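# Fit sandpaper strip onto hand sander under both clamps

## Task

Mount the sandpaper strip on the hand sander with each of its two ends secured beneath a clamp, leaving the paper straight, aligned and pressed tightly against the sander's base along every side.

## Robot and tools

Robot: two arms on a table. left_arm carries a five-finger left hand, right_arm a five-finger right hand. Calibrated bases in the scene frame: left_arm at (-0.003, +0.483, 0) m, right_arm at (+0.027, -0.351, 0) m, each turned only slightly about z.

Frames: the scene frame has its origin at table-top height, midway between the nominal bases, +z up, +x out over the table, left_arm on the +y side. Each arm reports its hand pose, velocities, Hand target and wrist camera pose in its own base frame. Fixed cameras and the table use the scene frame. The hand point sits 0.05 m in front of the palm and 0.15 m from the wrist flange. Its +z runs along the straight fingers, +y out of the palm, and +x across the palm away from the thumb on the right hand but toward the thumb on the left hand. Straight fingertips reach about 0.06 to 0.07 m past the point. A wrist bracket on the little-finger side can strike things, and with the fingers level the wrist may hang up to 0.11 m (palm down) or 0.23 m (palm up) below the point.

Row layout (used by execute_actions and move): one flat list of 28 numbers covering both arms, every entry in [-1, 1], even when only one arm moves. Order: left dx, dy, dz, rx, ry, rz; left grasp a, b, c, then 0, 0, 0; left force_limit, speed; then the same 14 numbers for the right arm. dx, dy, dz, rx, ry, rz are offsets, not poses. They are measured along that arm's base axes from its Hand target as it stood when the action or move began, and 1.0 equals 0.6 m or 180 degrees. rx, ry, rz form one rotation vector, turning about the Hand target position. Every row in an action counts from the same start, never from the previous row. Repeating an offset in a new call moves the arm again. Six zeros re-request the current Hand target. The controller keeps the commanded orientation within 32 degrees of the measured one.

Hand numbers: a closes index and middle and bends the thumb. b closes ring and little. c swings the thumb in front of the palm. All three at 0 opens the hand fully. The three slots after c must be exactly 0, or the row is refused. force_limit runs from -1 (about 0 N) to +1 (10 N, 15 N for thumb motors). speed rises linearly from near zero at -1 to full at +0.48 and stays full up to +1. To keep a grip or leave a hand alone, resend its last a, b, c, force_limit and speed. Close slowly (speed -0.94 or lower) for a gentle grip. To loosen, send values more open than hand_measured.

execute_actions(actions, cameras): actions is a list of actions. Each action is a table of up to 15 rows, each row one 1/30 s step. A shorter table holds its last row until 15 steps are done. An empty list returns camera images. cameras takes names, ["all"] or [].

move(target, speed, blend, stop_force, zero, blocking, cameras): target is one 28-number row or a list of up to 15 rows. Each row holds offsets from the Hand targets at the move's start, not from the previous row. speed is the path top speed in m/s, 0.002 to 3.6, default 0.25; turns are capped at twice that in rad/s. blend is corner rounding in m, and 0 means stopping at each target. stop_force is 3 to 120 N, one value for both arms, and ends an arm's path when its wrist sensor feels that much push against its motion. zero (default true) re-zeros before the move. blocking=false cannot be combined with stop_force. Paths do not avoid obstacles or the other arm, and moves are capped at 10 s. The result adds a move: line, e.g. done, off_target, moving, held or fault, plus limits such as paced or held.

Other tools: wait(seconds 0 to 10); stop() brakes a running move; zoom_image(camera, region [x0, y0, x1, y1] in pixels, at most 504 by 504) on the newest images; show_instructions(); zero_wrist_force(arm: left_arm or right_arm); finished_scene(scene 1). Cameras: cam_high, cam_low, cam_end_a, cam_end_b, cam_far, cam_left_wrist, cam_right_wrist, all 672x504.

Results: end_effector_position (m), end_effector_quat_wxyz, velocities, and Hand target, the last commanded pose that the next offsets count from. The hand point often rests short of the Hand target, so send the missing distance as a further offset. Hand readings, each six values in the order little, ring, middle, index, thumb_bend, thumb_turn: hand_measured, hand_stopped_by (moving, target, force, stalled, fault) and hand_load_n, positive when the finger is pushed open. A lost grip shows as hand_load_n falling toward 0. Wrist force and torque are in end-effector axes, with a third line giving the peak since the last report. Joint torques include the arm's own weight.

Avoid: dropping the sander or paper, or letting anything leave the table. Do not slam, hit or press hard, especially into fixed or heavy things. An outside force around 150 N or a joint torque at its limit (141 N m for big joints, 26.3 N m for wrist joints) stops that arm for 10 s. Arms are stiff, so aiming even slightly past a firm contact can fault. Prefer slow moves with stop_force, and leave stop_force out when backing off a contact. Keep the arms and hands from touching each other. Do not route paths close to an arm's own base. Avoid long stretched holds, which heat motors and can trigger a 30 to 60 s stop. Overloading fingers also costs.

Each tool is called after ">>>" in YAML: its name, and indented under it one key for each argument.

Reference images:

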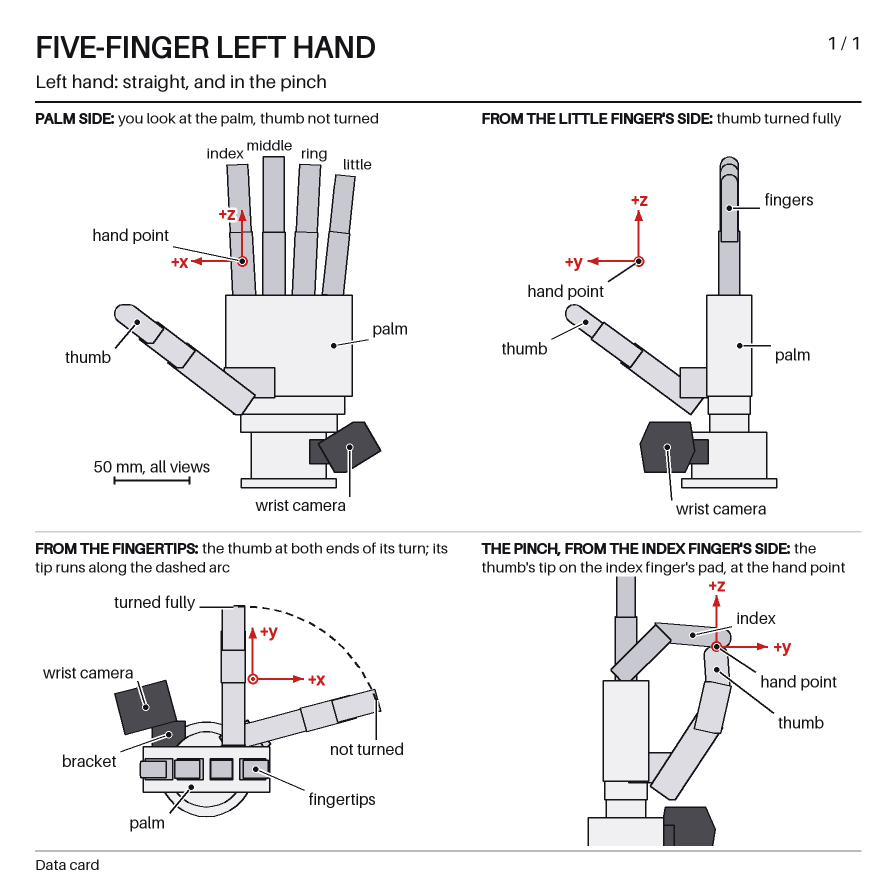

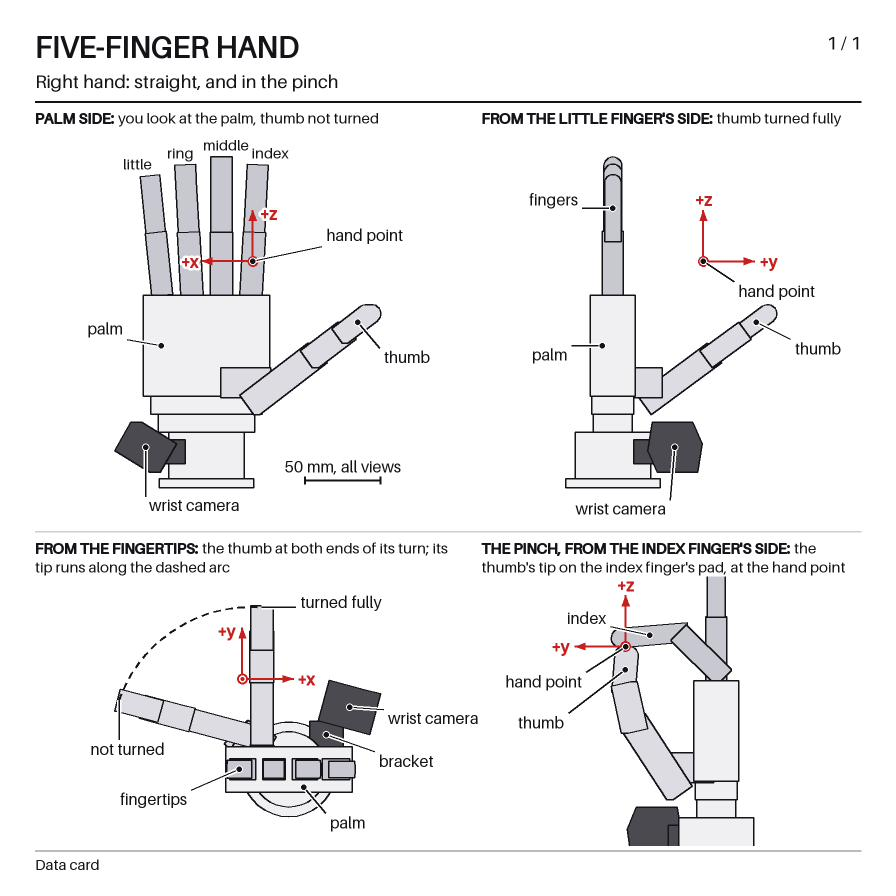

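## Session

>>> execute_actions:
  actions: []

Scene clock: 0.00 s.
left_arm: end_effector_position=(+0.1208, -0.4698, +0.3716) hand_measured=(+1.000, +1.000, +1.000, +1.000, +1.000, +1.000) hand_load_n=(+0.0, +0.0, +0.0, +0.0, +0.0, +0.0) hand_stopped_by=(target, target, target, target, target, target) hand_force_limit=0.00 hand_speed=-0.80 end_effector_quat_wxyz=(+0.012, -0.073, +0.695, -0.716) | right_arm: end_effector_position=(+0.6464, -0.4619, +0.1325) hand_measured=(+1.000, +1.000, +1.000, +1.000, +1.000, +1.000) hand_load_n=(+0.0, +0.0, +0.0, +0.0, +0.0, +0.0) hand_stopped_by=(target, target, target, target, target, target) hand_force_limit=0.00 hand_speed=-0.80 end_effector_quat_wxyz=(+0.533, -0.297, +0.786, -0.098)
Joint positions: left_arm=[2.662 -1.122 -2.079 3.243 -0.603 3.018] | right_arm=[-1.104 -0.367 0.423 0.954 0.509 -3.061]
Joint velocities: within noise
Joint torques (N m): no reading
Motor temperatures (°C): left_arm=[23 30 28 30 30 27] | right_arm=[31 23 28 37 29 37]
Wrist force (N): no reading
Wrist torque (N m): no reading
Wrist force, peak (N): no reading
Hand target: left_arm +0.1208, -0.4698, +0.3716; +0.012, -0.073, +0.695, -0.716 | right_arm +0.6464, -0.4619, +0.1325; +0.533, -0.297, +0.786, -0.098

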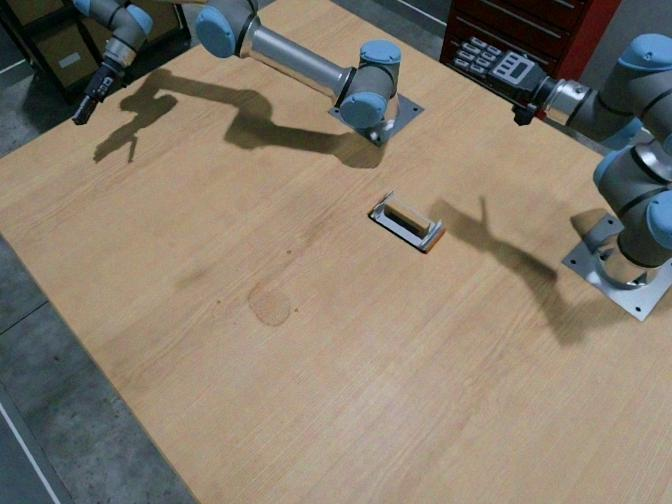

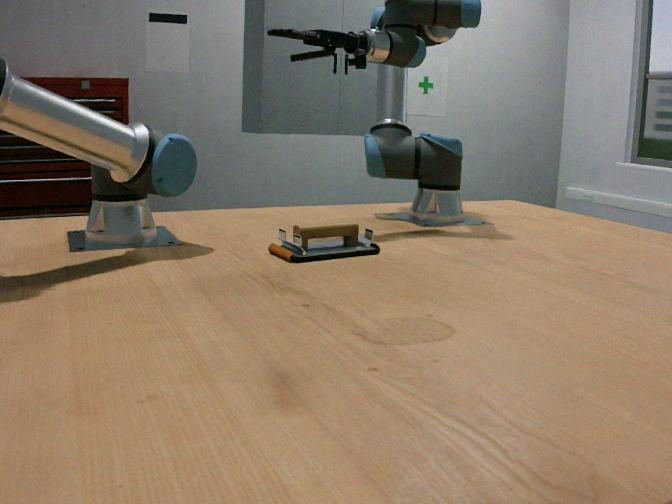

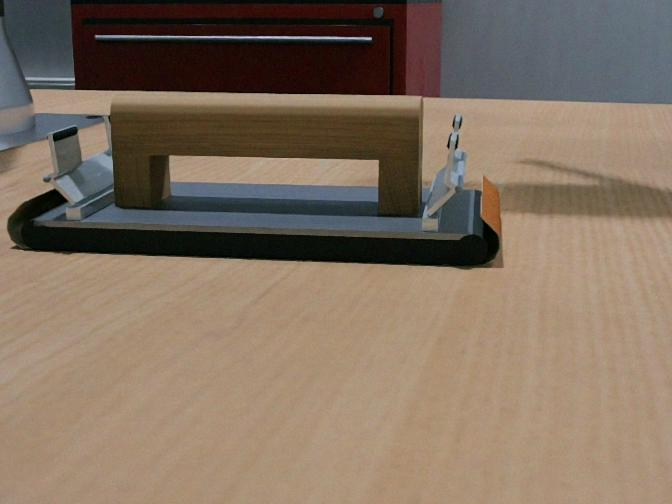

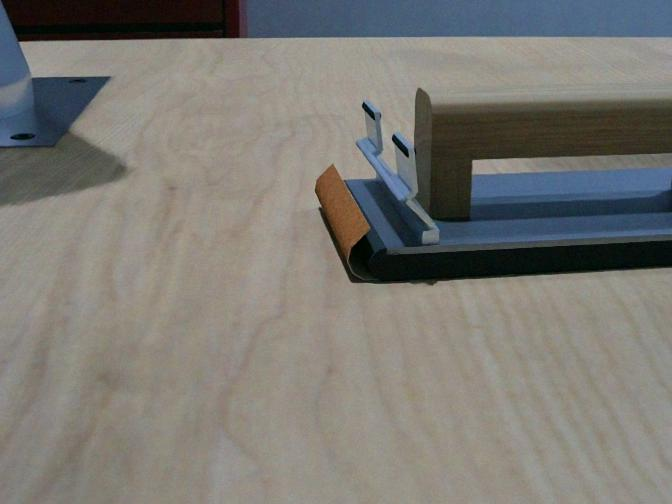

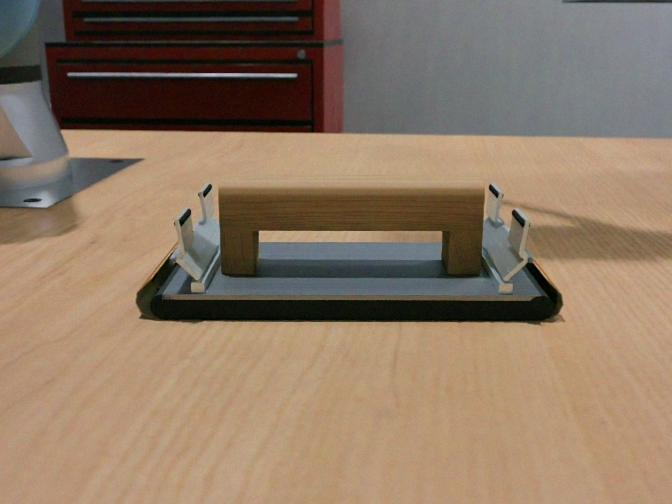

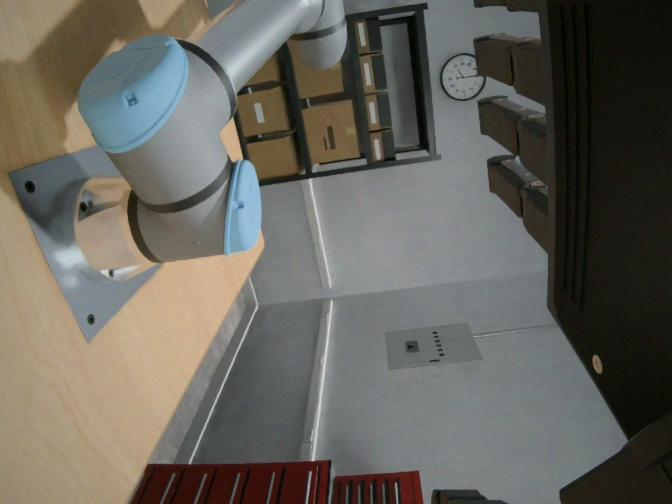

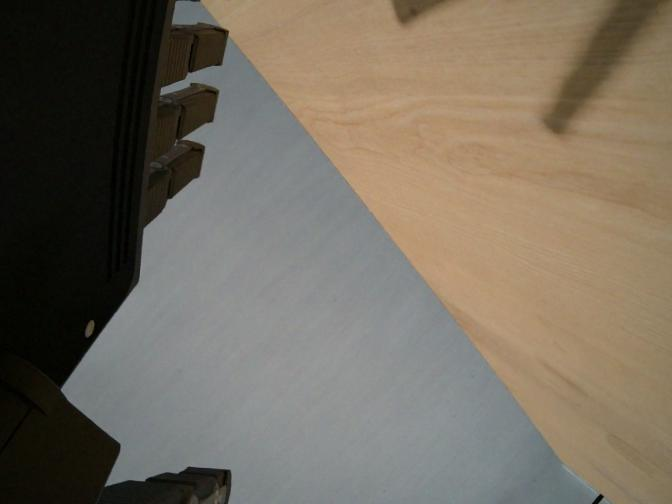

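>>> zoom_image:
  camera: "cam_far"
  region: [120, 160, 350, 332]

>>> zoom_image:
  camera: "cam_far"
  region: [350, 160, 580, 332]

>>> zoom_image:
  camera: "cam_high"
  region: [350, 170, 470, 260]

>>> zoom_image:
  camera: "cam_end_b"
  region: [290, 80, 510, 300]

>>> zoom_image:
  camera: "cam_end_a"
  region: [360, 90, 560, 290]

>>> zoom_image:
  camera: "cam_end_a"
  region: [0, 90, 200, 290]

>>> zoom_image:
  camera: "cam_low"
  region: [250, 200, 400, 290]

Scaled by 2.191 from the camera's 672x504 image, which has a finer 960x720 frame.

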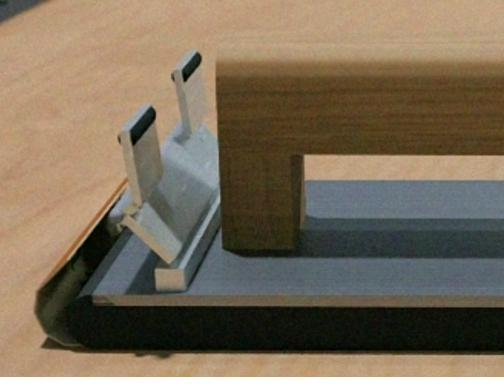

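Scaled by 2.191 from the camera's 672x504 image, which has a finer 960x720 frame.

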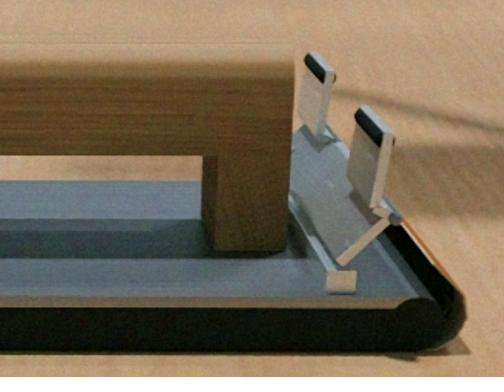

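Scaled by 4.200 from the camera's 672x504 image, which has a finer 960x720 frame.

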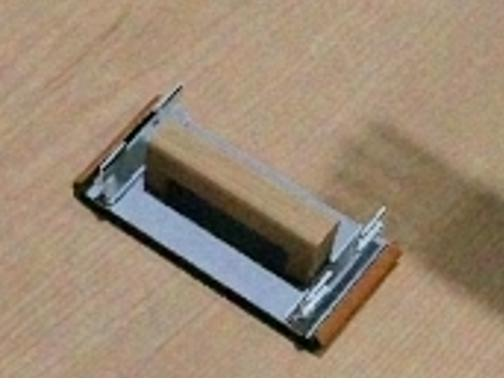

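Scaled by 2.291 from the camera's 672x504 image, which has a finer 960x720 frame.

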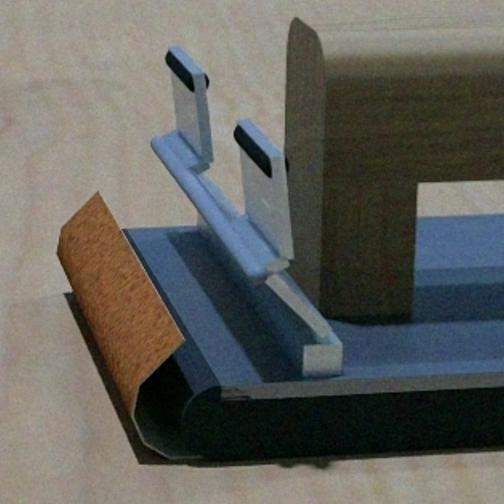

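Scaled by 2.520 from the camera's 672x504 image, which has a finer 960x720 frame.

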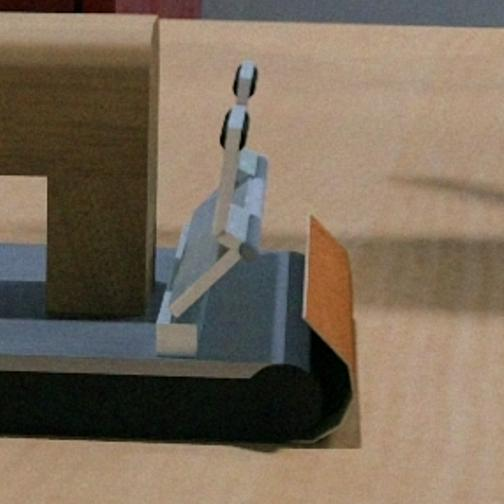

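Scaled by 2.520 from the camera's 672x504 image, which has a finer 960x720 frame.

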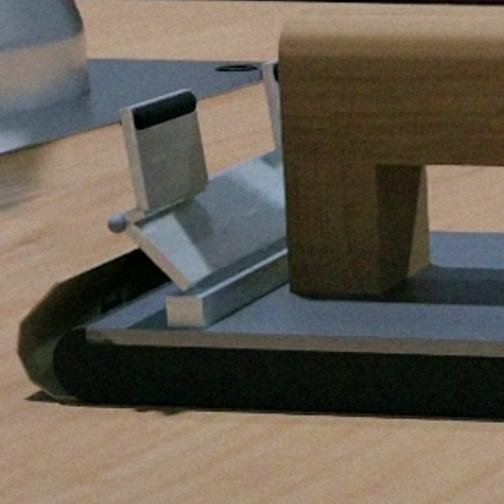

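Scaled by 3.360 from the camera's 672x504 image, which has a finer 960x720 frame.

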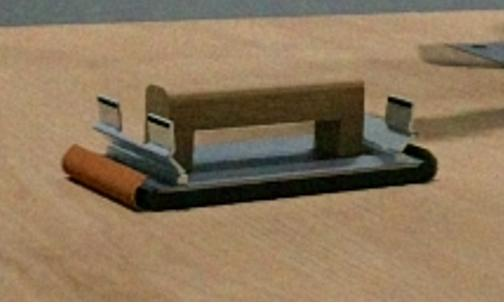

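>>> move:
  target: [0.426, 0.2885, -0.419, 0.248, 0.03, -0.022, 0,0,0,0,0,0, 0, -0.8, 0,0,0,0,0,0, 0,0,0,0,0,0, 0, -0.8]
  cameras: ["cam_left_wrist","cam_far","cam_high"]

Scene clock: 185.70 s.
left_arm: end_effector_position=(+0.3763, -0.2968, +0.1203) hand_measured=(+1.000, +1.000, +1.000, +1.000, +1.000, +1.000) hand_load_n=(+0.0, +0.0, +0.0, +0.0, +0.0, +0.0) hand_stopped_by=(target, target, target, target, target, target) hand_force_limit=0.00 hand_speed=-0.80 end_effector_quat_wxyz=(-0.017, -0.072, +0.916, -0.394) | right_arm: end_effector_position=(+0.6464, -0.4619, +0.1325) hand_measured=(+1.000, +1.000, +1.000, +1.000, +1.000, +1.000) hand_load_n=(+0.0, +0.0, +0.0, +0.0, +0.0, -0.5) hand_stopped_by=(target, target, target, target, target, target) hand_force_limit=0.00 hand_speed=-0.80 end_effector_quat_wxyz=(+0.533, -0.297, +0.786, -0.098)
Joint positions: left_arm=[3.095 -2.01 -1.682 2.209 -0.763 4.471] | right_arm=[-1.104 -0.367 0.423 0.954 0.509 -3.061]
Joint torques (N m): left_arm=[-12.02 25.36 25.24 -3.94 -0.21 2.28] | right_arm=[-0.4 -64.02 -18.64 2 -1.33 0.09]
Wrist force (N): left_arm=[0.2 0.1 -0.6] | right_arm=[0.4 0.1 0.2]
Wrist torque (N m): left_arm=[0.28 0.20 0.02] | right_arm=[0.01 -0.06 0.02]
Wrist force, peak (N): left_arm=[-0.6 1.4 -0.4] | right_arm=[0.3 -0.4 0.3]
Hand target: left_arm +0.3764, -0.2967, +0.1202; -0.017, -0.072, +0.916, -0.394 | right_arm +0.6464, -0.4619, +0.1325; +0.533, -0.297, +0.786, -0.098
Off the commanded pose: left_arm 0.000 m, 0 deg | right_arm 0.000 m, 0 deg.
move: done
camera_calibration:
cam_left_wrist: T_world_to_cam=[[-0.101483, -0.709447, 0.697414, -0.24896], [-0.887852, 0.380843, 0.258219, 0.417874], [-0.448798, -0.592996, -0.668533, 0.185607], [0, 0, 0, 1]] pos_world=[0.429045, -0.225704, 0.189809]
Images, in order (width x height): cam_high 672x504, cam_far 672x504, cam_left_wrist 672x504.

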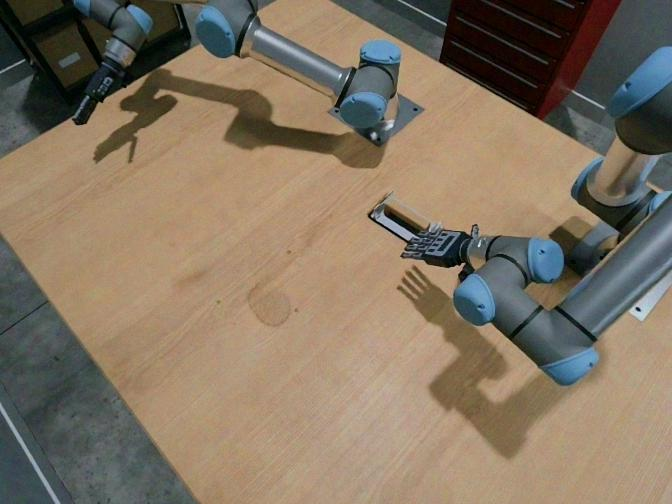

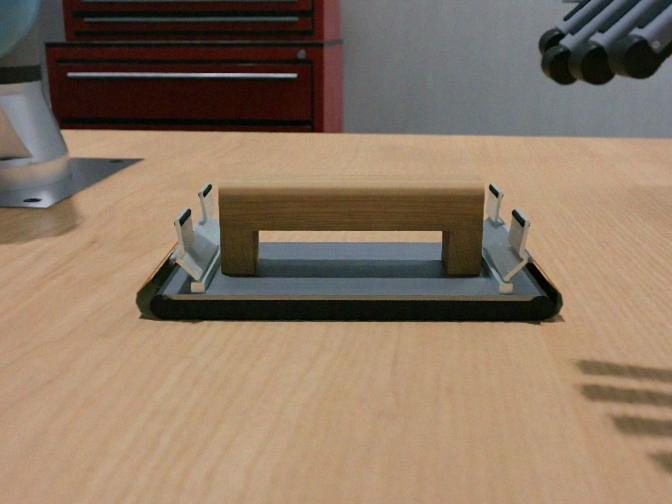

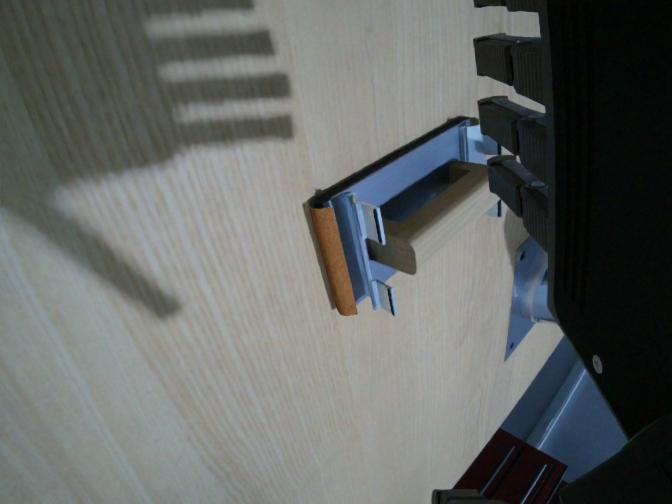

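>>> zoom_image:
  camera: "cam_left_wrist"
  region: [290, 100, 510, 330]

>>> zoom_image:
  camera: "cam_left_wrist"
  region: [300, 180, 420, 330]

Scaled by 2.191 from the camera's 672x504 image, which has a finer 960x720 frame.

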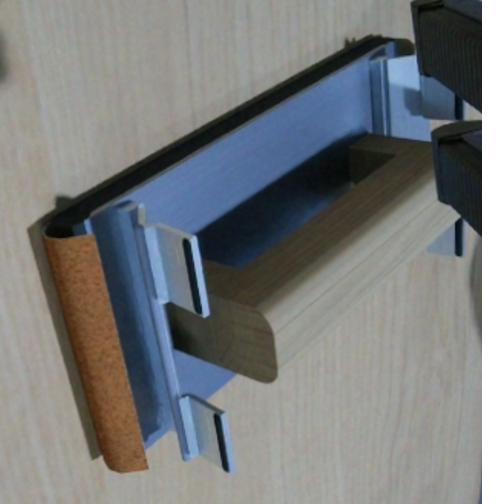

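Scaled by 3.360 from the camera's 672x504 image, which has a finer 960x720 frame.

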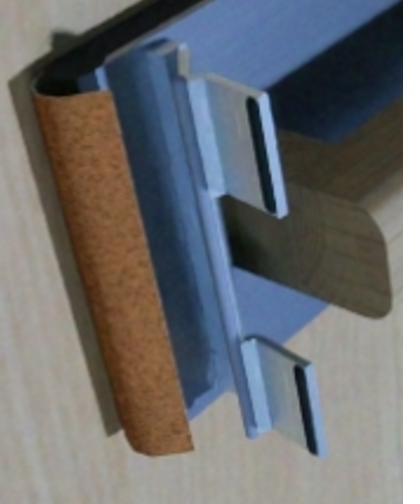

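>>> zoom_image:
  camera: "cam_far"
  region: [130, 270, 250, 330]

>>> zoom_image:
  camera: "cam_far"
  region: [480, 250, 580, 330]

>>> zoom_image:
  camera: "cam_left_wrist"
  region: [300, 180, 360, 230]

Scaled by 4.200 from the camera's 672x504 image, which has a finer 960x720 frame.

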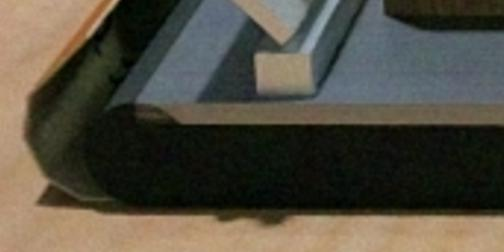

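Scaled by 5.040 from the camera's 672x504 image, which has a finer 960x720 frame.

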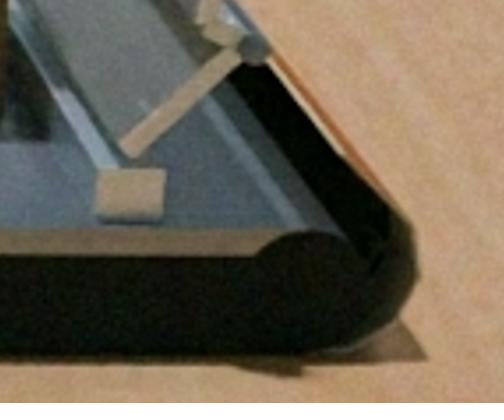

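Scaled by 8.400 from the camera's 672x504 image, which has a finer 960x720 frame.

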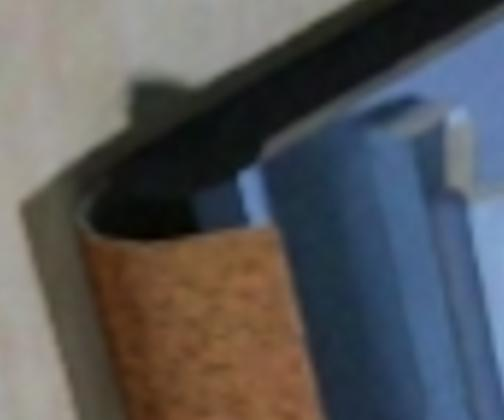

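>>> zoom_image:
  camera: "cam_far"
  region: [130, 250, 190, 330]

>>> zoom_image:
  camera: "cam_far"
  region: [510, 250, 570, 330]

>>> execute_actions:
  actions: []
  cameras: ["cam_end_a", "cam_end_b"]

Scaled by 6.300 from the camera's 672x504 image, which has a finer 960x720 frame.

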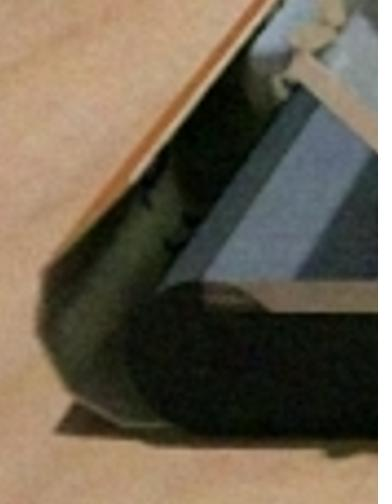

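Scaled by 6.300 from the camera's 672x504 image, which has a finer 960x720 frame.

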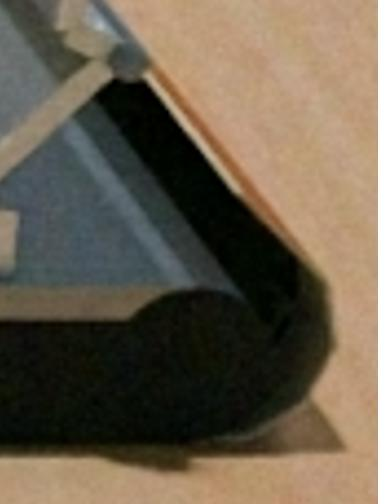

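Scene clock: 204.10 s.
left_arm: end_effector_position=(+0.3764, -0.2967, +0.1202) hand_measured=(+1.000, +1.000, +1.000, +1.000, +1.000, +1.000) hand_load_n=(+0.0, +0.0, +0.0, +0.0, +0.0, +0.0) hand_stopped_by=(target, target, target, target, target, target) hand_force_limit=0.00 hand_speed=-0.80 end_effector_quat_wxyz=(-0.017, -0.072, +0.916, -0.394) | right_arm: end_effector_position=(+0.6464, -0.4619, +0.1325) hand_measured=(+1.000, +1.000, +1.000, +1.000, +1.000, +1.000) hand_load_n=(+0.0, +0.0, +0.0, +0.0, +0.0, +0.0) hand_stopped_by=(target, target, target, target, target, target) hand_force_limit=0.00 hand_speed=-0.80 end_effector_quat_wxyz=(+0.533, -0.297, +0.786, -0.098)
Joint positions: left_arm=[3.095 -2.01 -1.682 2.209 -0.763 4.471] | right_arm=[-1.104 -0.367 0.423 0.954 0.509 -3.061]
Joint velocities: within noise
Joint torques (N m): left_arm=[-11.23 25.02 26.03 -3.86 -0.2 2.34] | right_arm=[-0.01 -62.57 -18.18 1.94 -1.26 0.11]
Motor temperatures (°C): left_arm=[23 29 28 30 30 26] | right_arm=[29 24 28 36 29 36]
Wrist force (N): left_arm=[0.3 0.1 -0.5] | right_arm=[0.1 0.0 0.0]
Wrist torque (N m): left_arm=[0.26 0.19 0.03] | right_arm=[0.00 -0.01 0.00]
Wrist force, peak (N): left_arm=[0.4 0.2 -0.7] | right_arm=[0.2 -0.2 0.5]
Hand target: left_arm +0.3764, -0.2967, +0.1202; -0.017, -0.072, +0.916, -0.394 | right_arm +0.6464, -0.4619, +0.1325; +0.533, -0.297, +0.786, -0.098
Off the commanded pose: left_arm 0.000 m, 0 deg | right_arm 0.000 m, 0 deg.
Images, in order (width x height): cam_end_a 672x504, cam_end_b 672x504.

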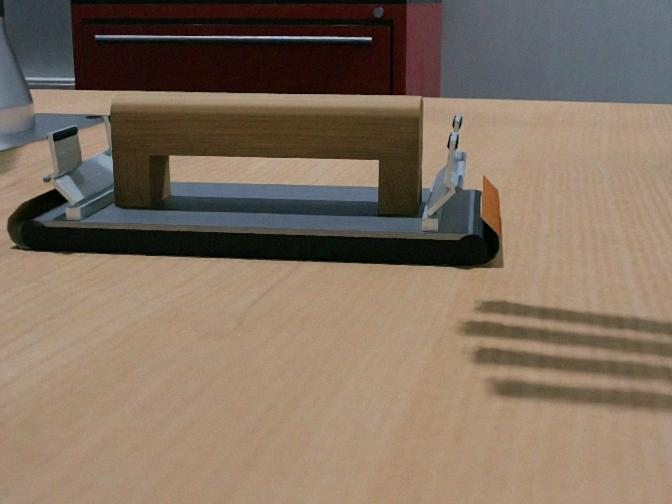

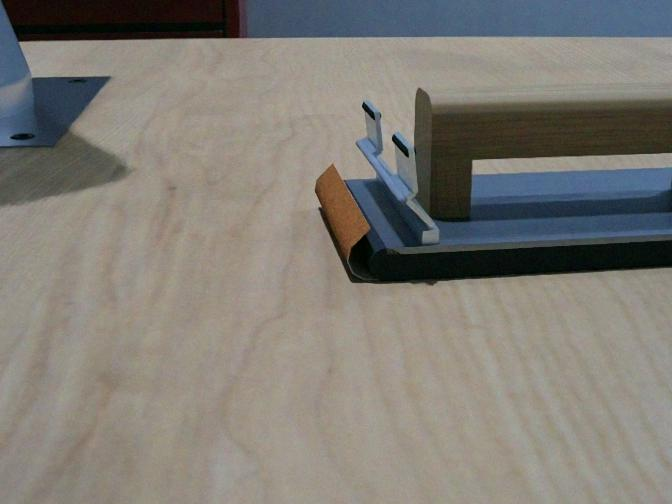

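>>> move:
  target:
    - [-0.1487, 0.082, 0, 0.0091, -0.0272, 0.0031, 0,0,0,0,0,0, 0, -0.8, 0,0,0,0,0,0, 0,0,0,0,0,0, 0, -0.8]
    - [-0.1487, 0.082, -0.12, 0.0091, -0.0272, 0.0031, 0,0,0,0,0,0, 0, -0.8, 0,0,0,0,0,0, 0,0,0,0,0,0, 0, -0.8]
  speed: 0.15
  cameras: ["cam_end_a","cam_far","cam_high","cam_left_wrist"]

Scene clock: 440.67 s.
left_arm: end_effector_position=(+0.2872, -0.2475, +0.0483) hand_measured=(+1.000, +1.000, +1.000, +1.000, +1.000, +1.000) hand_load_n=(+0.0, +0.0, +0.0, +0.0, +0.0, +0.0) hand_stopped_by=(target, target, target, target, target, target) hand_force_limit=0.00 hand_speed=-0.80 end_effector_quat_wxyz=(+0.025, -0.060, +0.921, -0.384) | right_arm: end_effector_position=(+0.6464, -0.4619, +0.1325) hand_measured=(+1.000, +1.000, +1.000, +1.000, +1.000, +1.000) hand_load_n=(+0.0, +0.0, +0.0, +0.0, +0.0, +0.0) hand_stopped_by=(target, target, target, target, target, target) hand_force_limit=0.00 hand_speed=-0.80 end_effector_quat_wxyz=(+0.533, -0.297, +0.786, -0.098)
Joint positions: left_arm=[3.223 -1.884 -2.108 2.471 -0.782 4.642] | right_arm=[-1.104 -0.367 0.423 0.954 0.509 -3.061]
Joint torques (N m): left_arm=[-11.57 15.43 2.03 -1.09 2.51 -2.43] | right_arm=[0.46 -64.05 -18.66 1.85 -1.21 0.06]
Wrist force (N): left_arm=[0.3 0.4 -0.1] | right_arm=[-0.1 -0.2 0.2]
Wrist torque (N m): left_arm=[0.29 0.13 0.09] | right_arm=[-0.03 0.01 -0.02]
Wrist force, peak (N): left_arm=[1.0 1.2 -0.8] | right_arm=[0.4 -0.4 0.1]
Hand target: left_arm +0.2872, -0.2475, +0.0482; +0.025, -0.060, +0.921, -0.384 | right_arm +0.6464, -0.4619, +0.1325; +0.533, -0.297, +0.786, -0.098
Off the commanded pose: left_arm 0.000 m, 0 deg | right_arm 0.000 m, 0 deg.
move: done
camera_calibration:
cam_left_wrist: T_world_to_cam=[[-0.152748, -0.730352, 0.665773, -0.161769], [-0.910685, 0.365668, 0.192199, 0.344563], [-0.383824, -0.576951, -0.720976, 0.114554], [0, 0, 0, 1]] pos_world=[0.333047, -0.178052, 0.124067]
Images, in order (width x height): cam_high 672x504, cam_end_a 672x504, cam_far 672x504, cam_left_wrist 672x504.

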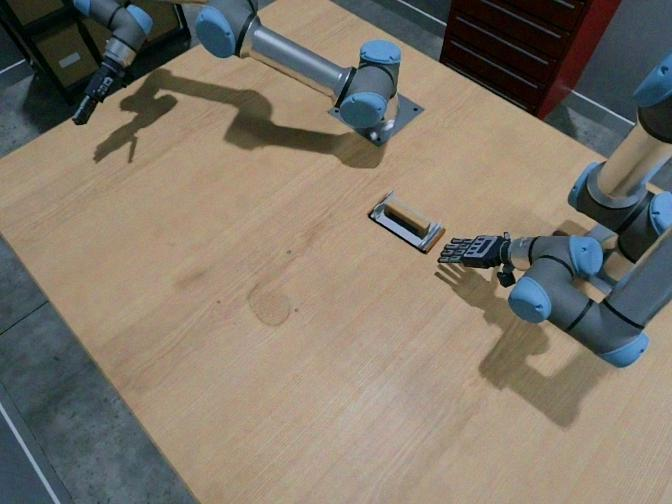

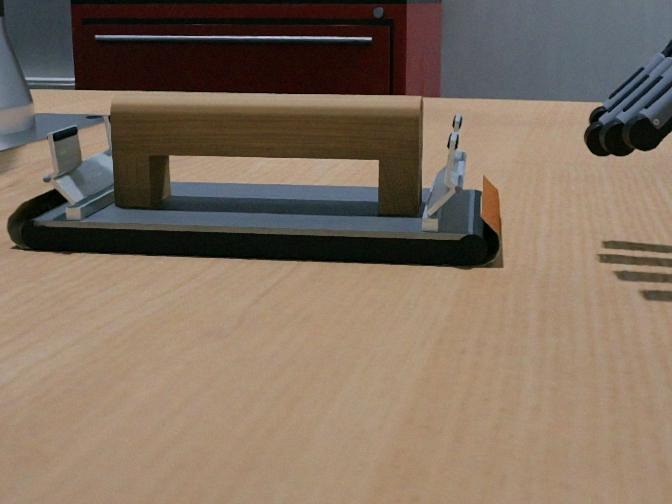

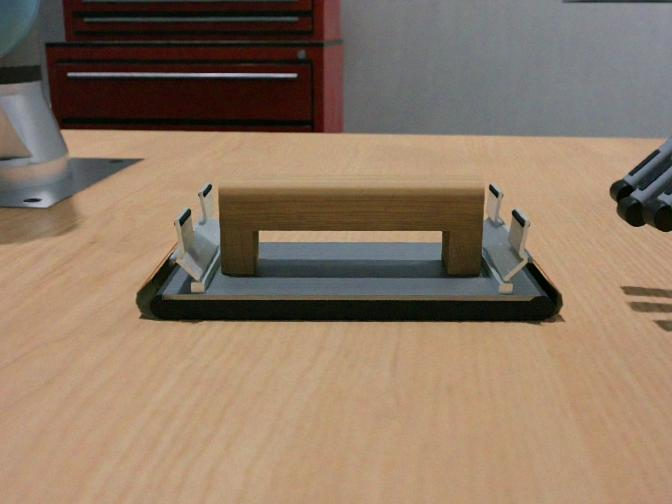

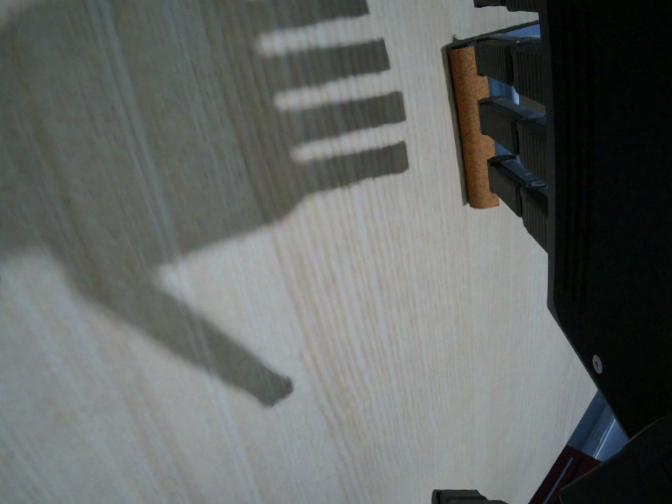

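>>> zoom_image:
  camera: "cam_high"
  region: [360, 180, 520, 300]

>>> zoom_image:
  camera: "cam_end_a"
  region: [420, 80, 672, 290]

>>> zoom_image:
  camera: "cam_left_wrist"
  region: [420, 0, 560, 230]

Scaled by 3.150 from the camera's 672x504 image, which has a finer 960x720 frame.

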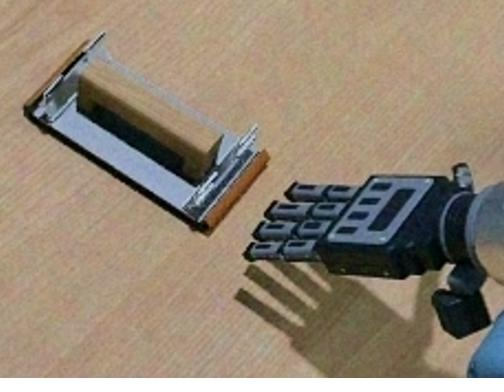

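Scaled by 2.000 from the camera's 672x504 image, which has a finer 960x720 frame.

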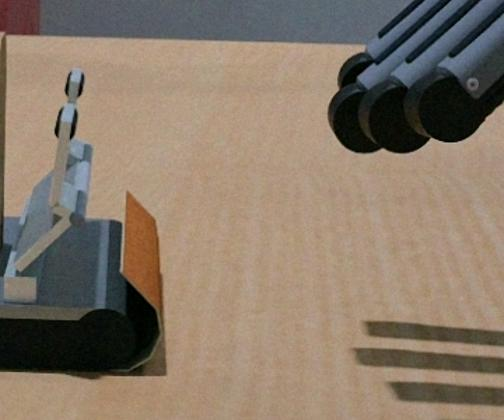

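Scaled by 2.191 from the camera's 672x504 image, which has a finer 960x720 frame.

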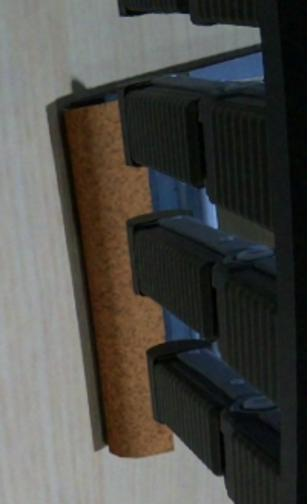

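>>> move:
  target: [-0.0433, -0.0019, 0, 0,0,0, 0,0,0,0,0,0, 0, -0.8, 0,0,0,0,0,0, 0,0,0,0,0,0, 0, -0.8]
  speed: 0.1
  cameras: ["cam_end_a","cam_high","cam_left_wrist"]

>>> zoom_image:
  camera: "cam_high"
  region: [360, 180, 520, 300]

>>> zoom_image:
  camera: "cam_left_wrist"
  region: [420, 0, 560, 230]

Scene clock: 479.73 s.
left_arm: end_effector_position=(+0.2613, -0.2487, +0.0482) hand_measured=(+1.000, +1.000, +1.000, +1.000, +1.000, +1.000) hand_load_n=(+0.0, -0.5, +0.0, +0.0, +0.0, +0.0) hand_stopped_by=(target, target, target, target, target, target) hand_force_limit=0.00 hand_speed=-0.80 end_effector_quat_wxyz=(+0.025, -0.060, +0.921, -0.384) | right_arm: end_effector_position=(+0.6464, -0.4619, +0.1325) hand_measured=(+1.000, +1.000, +1.000, +1.000, +1.000, +1.000) hand_load_n=(+0.0, +0.0, +0.0, +0.0, +0.0, +0.0) hand_stopped_by=(target, target, target, target, target, target) hand_force_limit=0.00 hand_speed=-0.80 end_effector_quat_wxyz=(+0.533, -0.297, +0.786, -0.098)
Joint positions: left_arm=[3.226 -1.837 -2.179 2.491 -0.782 4.648] | right_arm=[-1.104 -0.367 0.423 0.954 0.509 -3.061]
Joint torques (N m): left_arm=[9.96 28.93 1.66 -0.68 2.49 2.48] | right_arm=[-0.53 -63.78 -18.02 1.86 -1.33 0.1]
Wrist force (N): left_arm=[0.3 0.3 -0.2] | right_arm=[0.1 0.0 0.0]
Wrist torque (N m): left_arm=[0.26 0.16 -0.01] | right_arm=[0.00 -0.01 0.00]
Wrist force, peak (N): left_arm=[0.7 0.5 -0.2] | right_arm=[0.6 0.1 0.0]
Hand target: left_arm +0.2612, -0.2487, +0.0482; +0.025, -0.060, +0.921, -0.384 | right_arm +0.6464, -0.4619, +0.1325; +0.533, -0.297, +0.786, -0.098
Off the commanded pose: left_arm 0.000 m, 0 deg | right_arm 0.000 m, 0 deg.
move: done
camera_calibration:
cam_left_wrist: T_world_to_cam=[[-0.152762, -0.730347, 0.665776, -0.16653], [-0.910682, 0.365679, 0.192189, 0.321437], [-0.383825, -0.576951, -0.720976, 0.103848], [0, 0, 0, 1]] pos_world=[0.307147, -0.179252, 0.123967]
Images, in order (width x height): cam_high 672x504, cam_end_a 672x504, cam_left_wrist 672x504.

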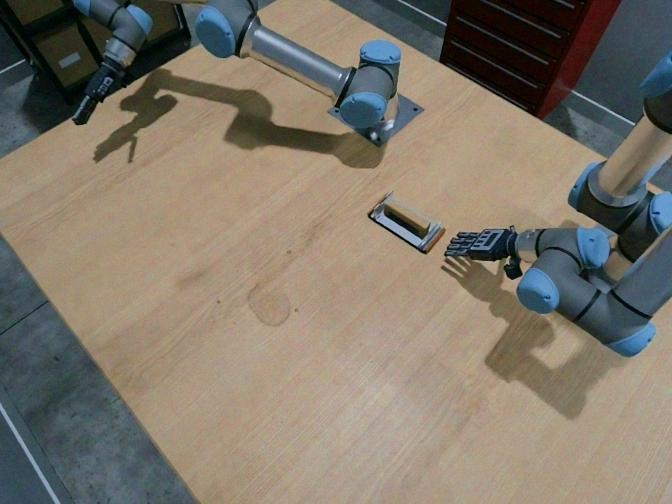

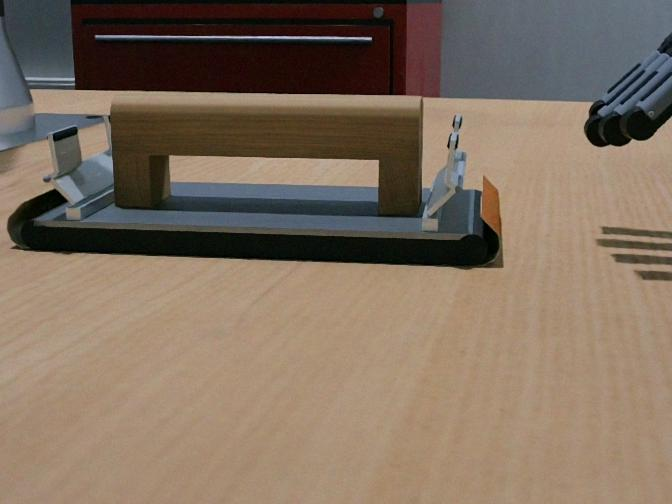

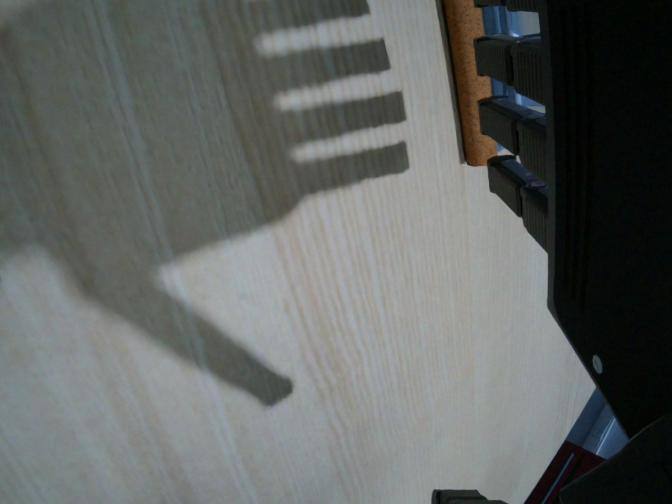

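Scaled by 3.150 from the camera's 672x504 image, which has a finer 960x720 frame.

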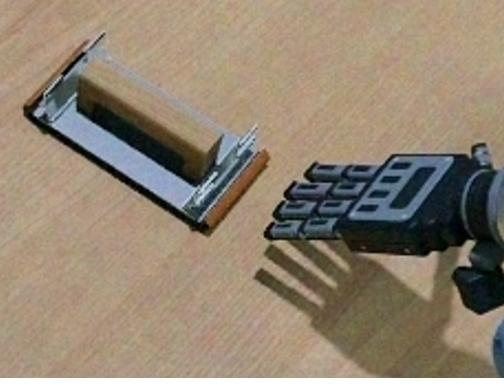

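Scaled by 2.191 from the camera's 672x504 image, which has a finer 960x720 frame.

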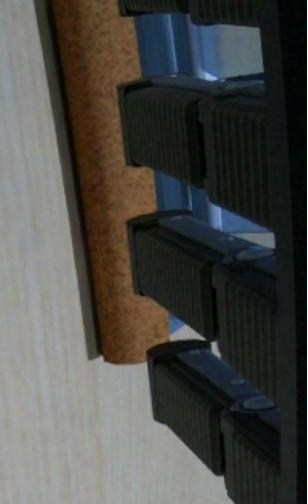

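>>> move:
  target: [0, 0, -0.085, 0,0,0, 0,0,0,0,0,0, 0, -0.8, 0,0,0,0,0,0, 0,0,0,0,0,0, 0, -0.8]
  speed: 0.015
  stop_force: 4
  cameras: ["cam_end_a","cam_far"]

Scene clock: 496.43 s.
left_arm: end_effector_position=(+0.2612, -0.2487, +0.0086) hand_measured=(+1.000, +1.000, +1.000, +1.000, +1.000, +1.000) hand_load_n=(+0.0, +0.0, +0.5, +0.0, +0.0, +0.0) hand_stopped_by=(target, target, target, target, target, target) hand_force_limit=0.00 hand_speed=-0.80 end_effector_quat_wxyz=(+0.025, -0.060, +0.921, -0.384) | right_arm: end_effector_position=(+0.6464, -0.4619, +0.1325) hand_measured=(+1.000, +1.000, +1.000, +1.000, +1.000, +1.000) hand_load_n=(+0.0, +0.0, +0.0, +0.0, +0.0, +0.0) hand_stopped_by=(target, target, target, target, target, target) hand_force_limit=0.00 hand_speed=-0.80 end_effector_quat_wxyz=(+0.533, -0.297, +0.786, -0.098)
Joint positions: left_arm=[3.226 -1.929 -2.205 2.61 -0.782 4.648] | right_arm=[-1.104 -0.367 0.423 0.954 0.509 -3.061]
Joint torques (N m): left_arm=[-2.85 31.67 18.73 -3.58 -0.4 2.37] | right_arm=[0.46 -63.27 -17.88 1.72 -1.17 0.3]
Wrist force (N): left_arm=[-0.3 -1.8 -3.9] | right_arm=[0.1 0.0 0.2]
Wrist torque (N m): left_arm=[0.56 0.06 -0.01] | right_arm=[-0.01 -0.02 0.00]
Wrist force, peak (N): left_arm=[-0.4 -8.3 -19.4] | right_arm=[0.6 -0.2 0.2]
Hand target: left_arm +0.2612, -0.2487, +0.0086; +0.025, -0.060, +0.921, -0.384 (not the last commanded pose) | right_arm +0.6464, -0.4619, +0.1325; +0.533, -0.297, +0.786, -0.098
Off the commanded pose: left_arm 0.011 m, 0 deg | right_arm 0.000 m, 0 deg.
move: contact (left_arm)
Images, in order (width x height): cam_end_a 672x504, cam_far 672x504.

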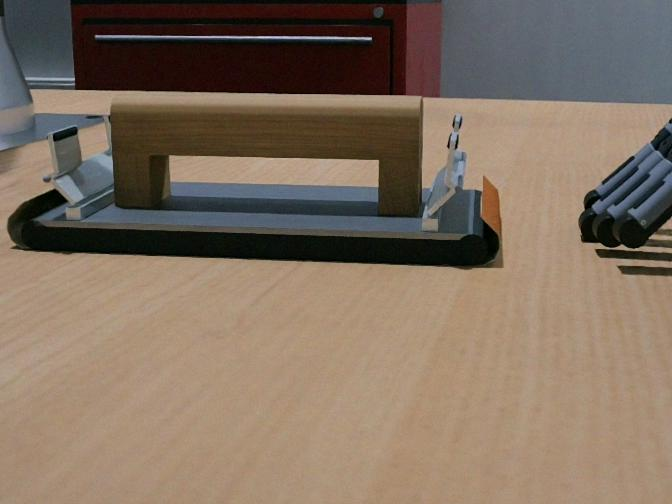

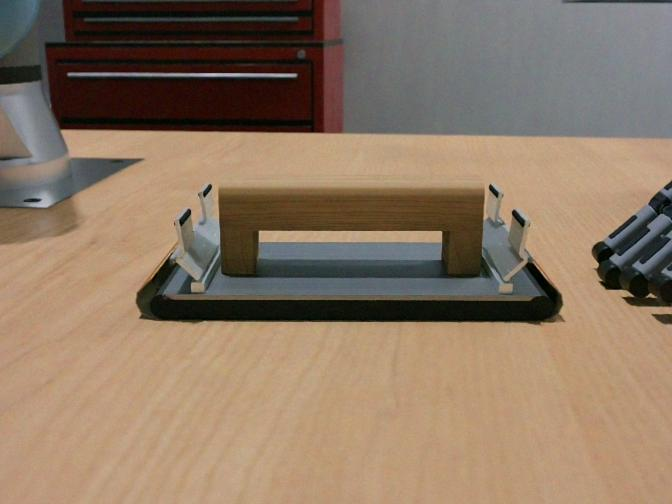

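>>> zoom_image:
  camera: "cam_end_a"
  region: [460, 150, 672, 290]

>>> zoom_image:
  camera: "cam_far"
  region: [480, 170, 672, 330]

Scaled by 2.377 from the camera's 672x504 image, which has a finer 960x720 frame.

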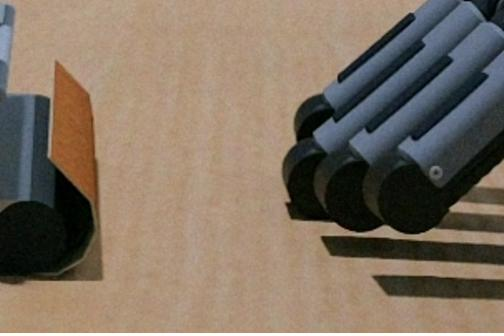

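Scaled by 2.625 from the camera's 672x504 image, which has a finer 960x720 frame.

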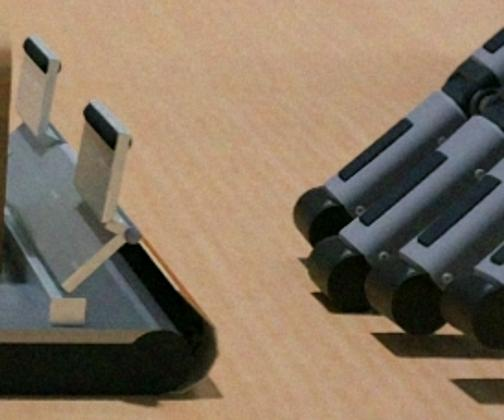

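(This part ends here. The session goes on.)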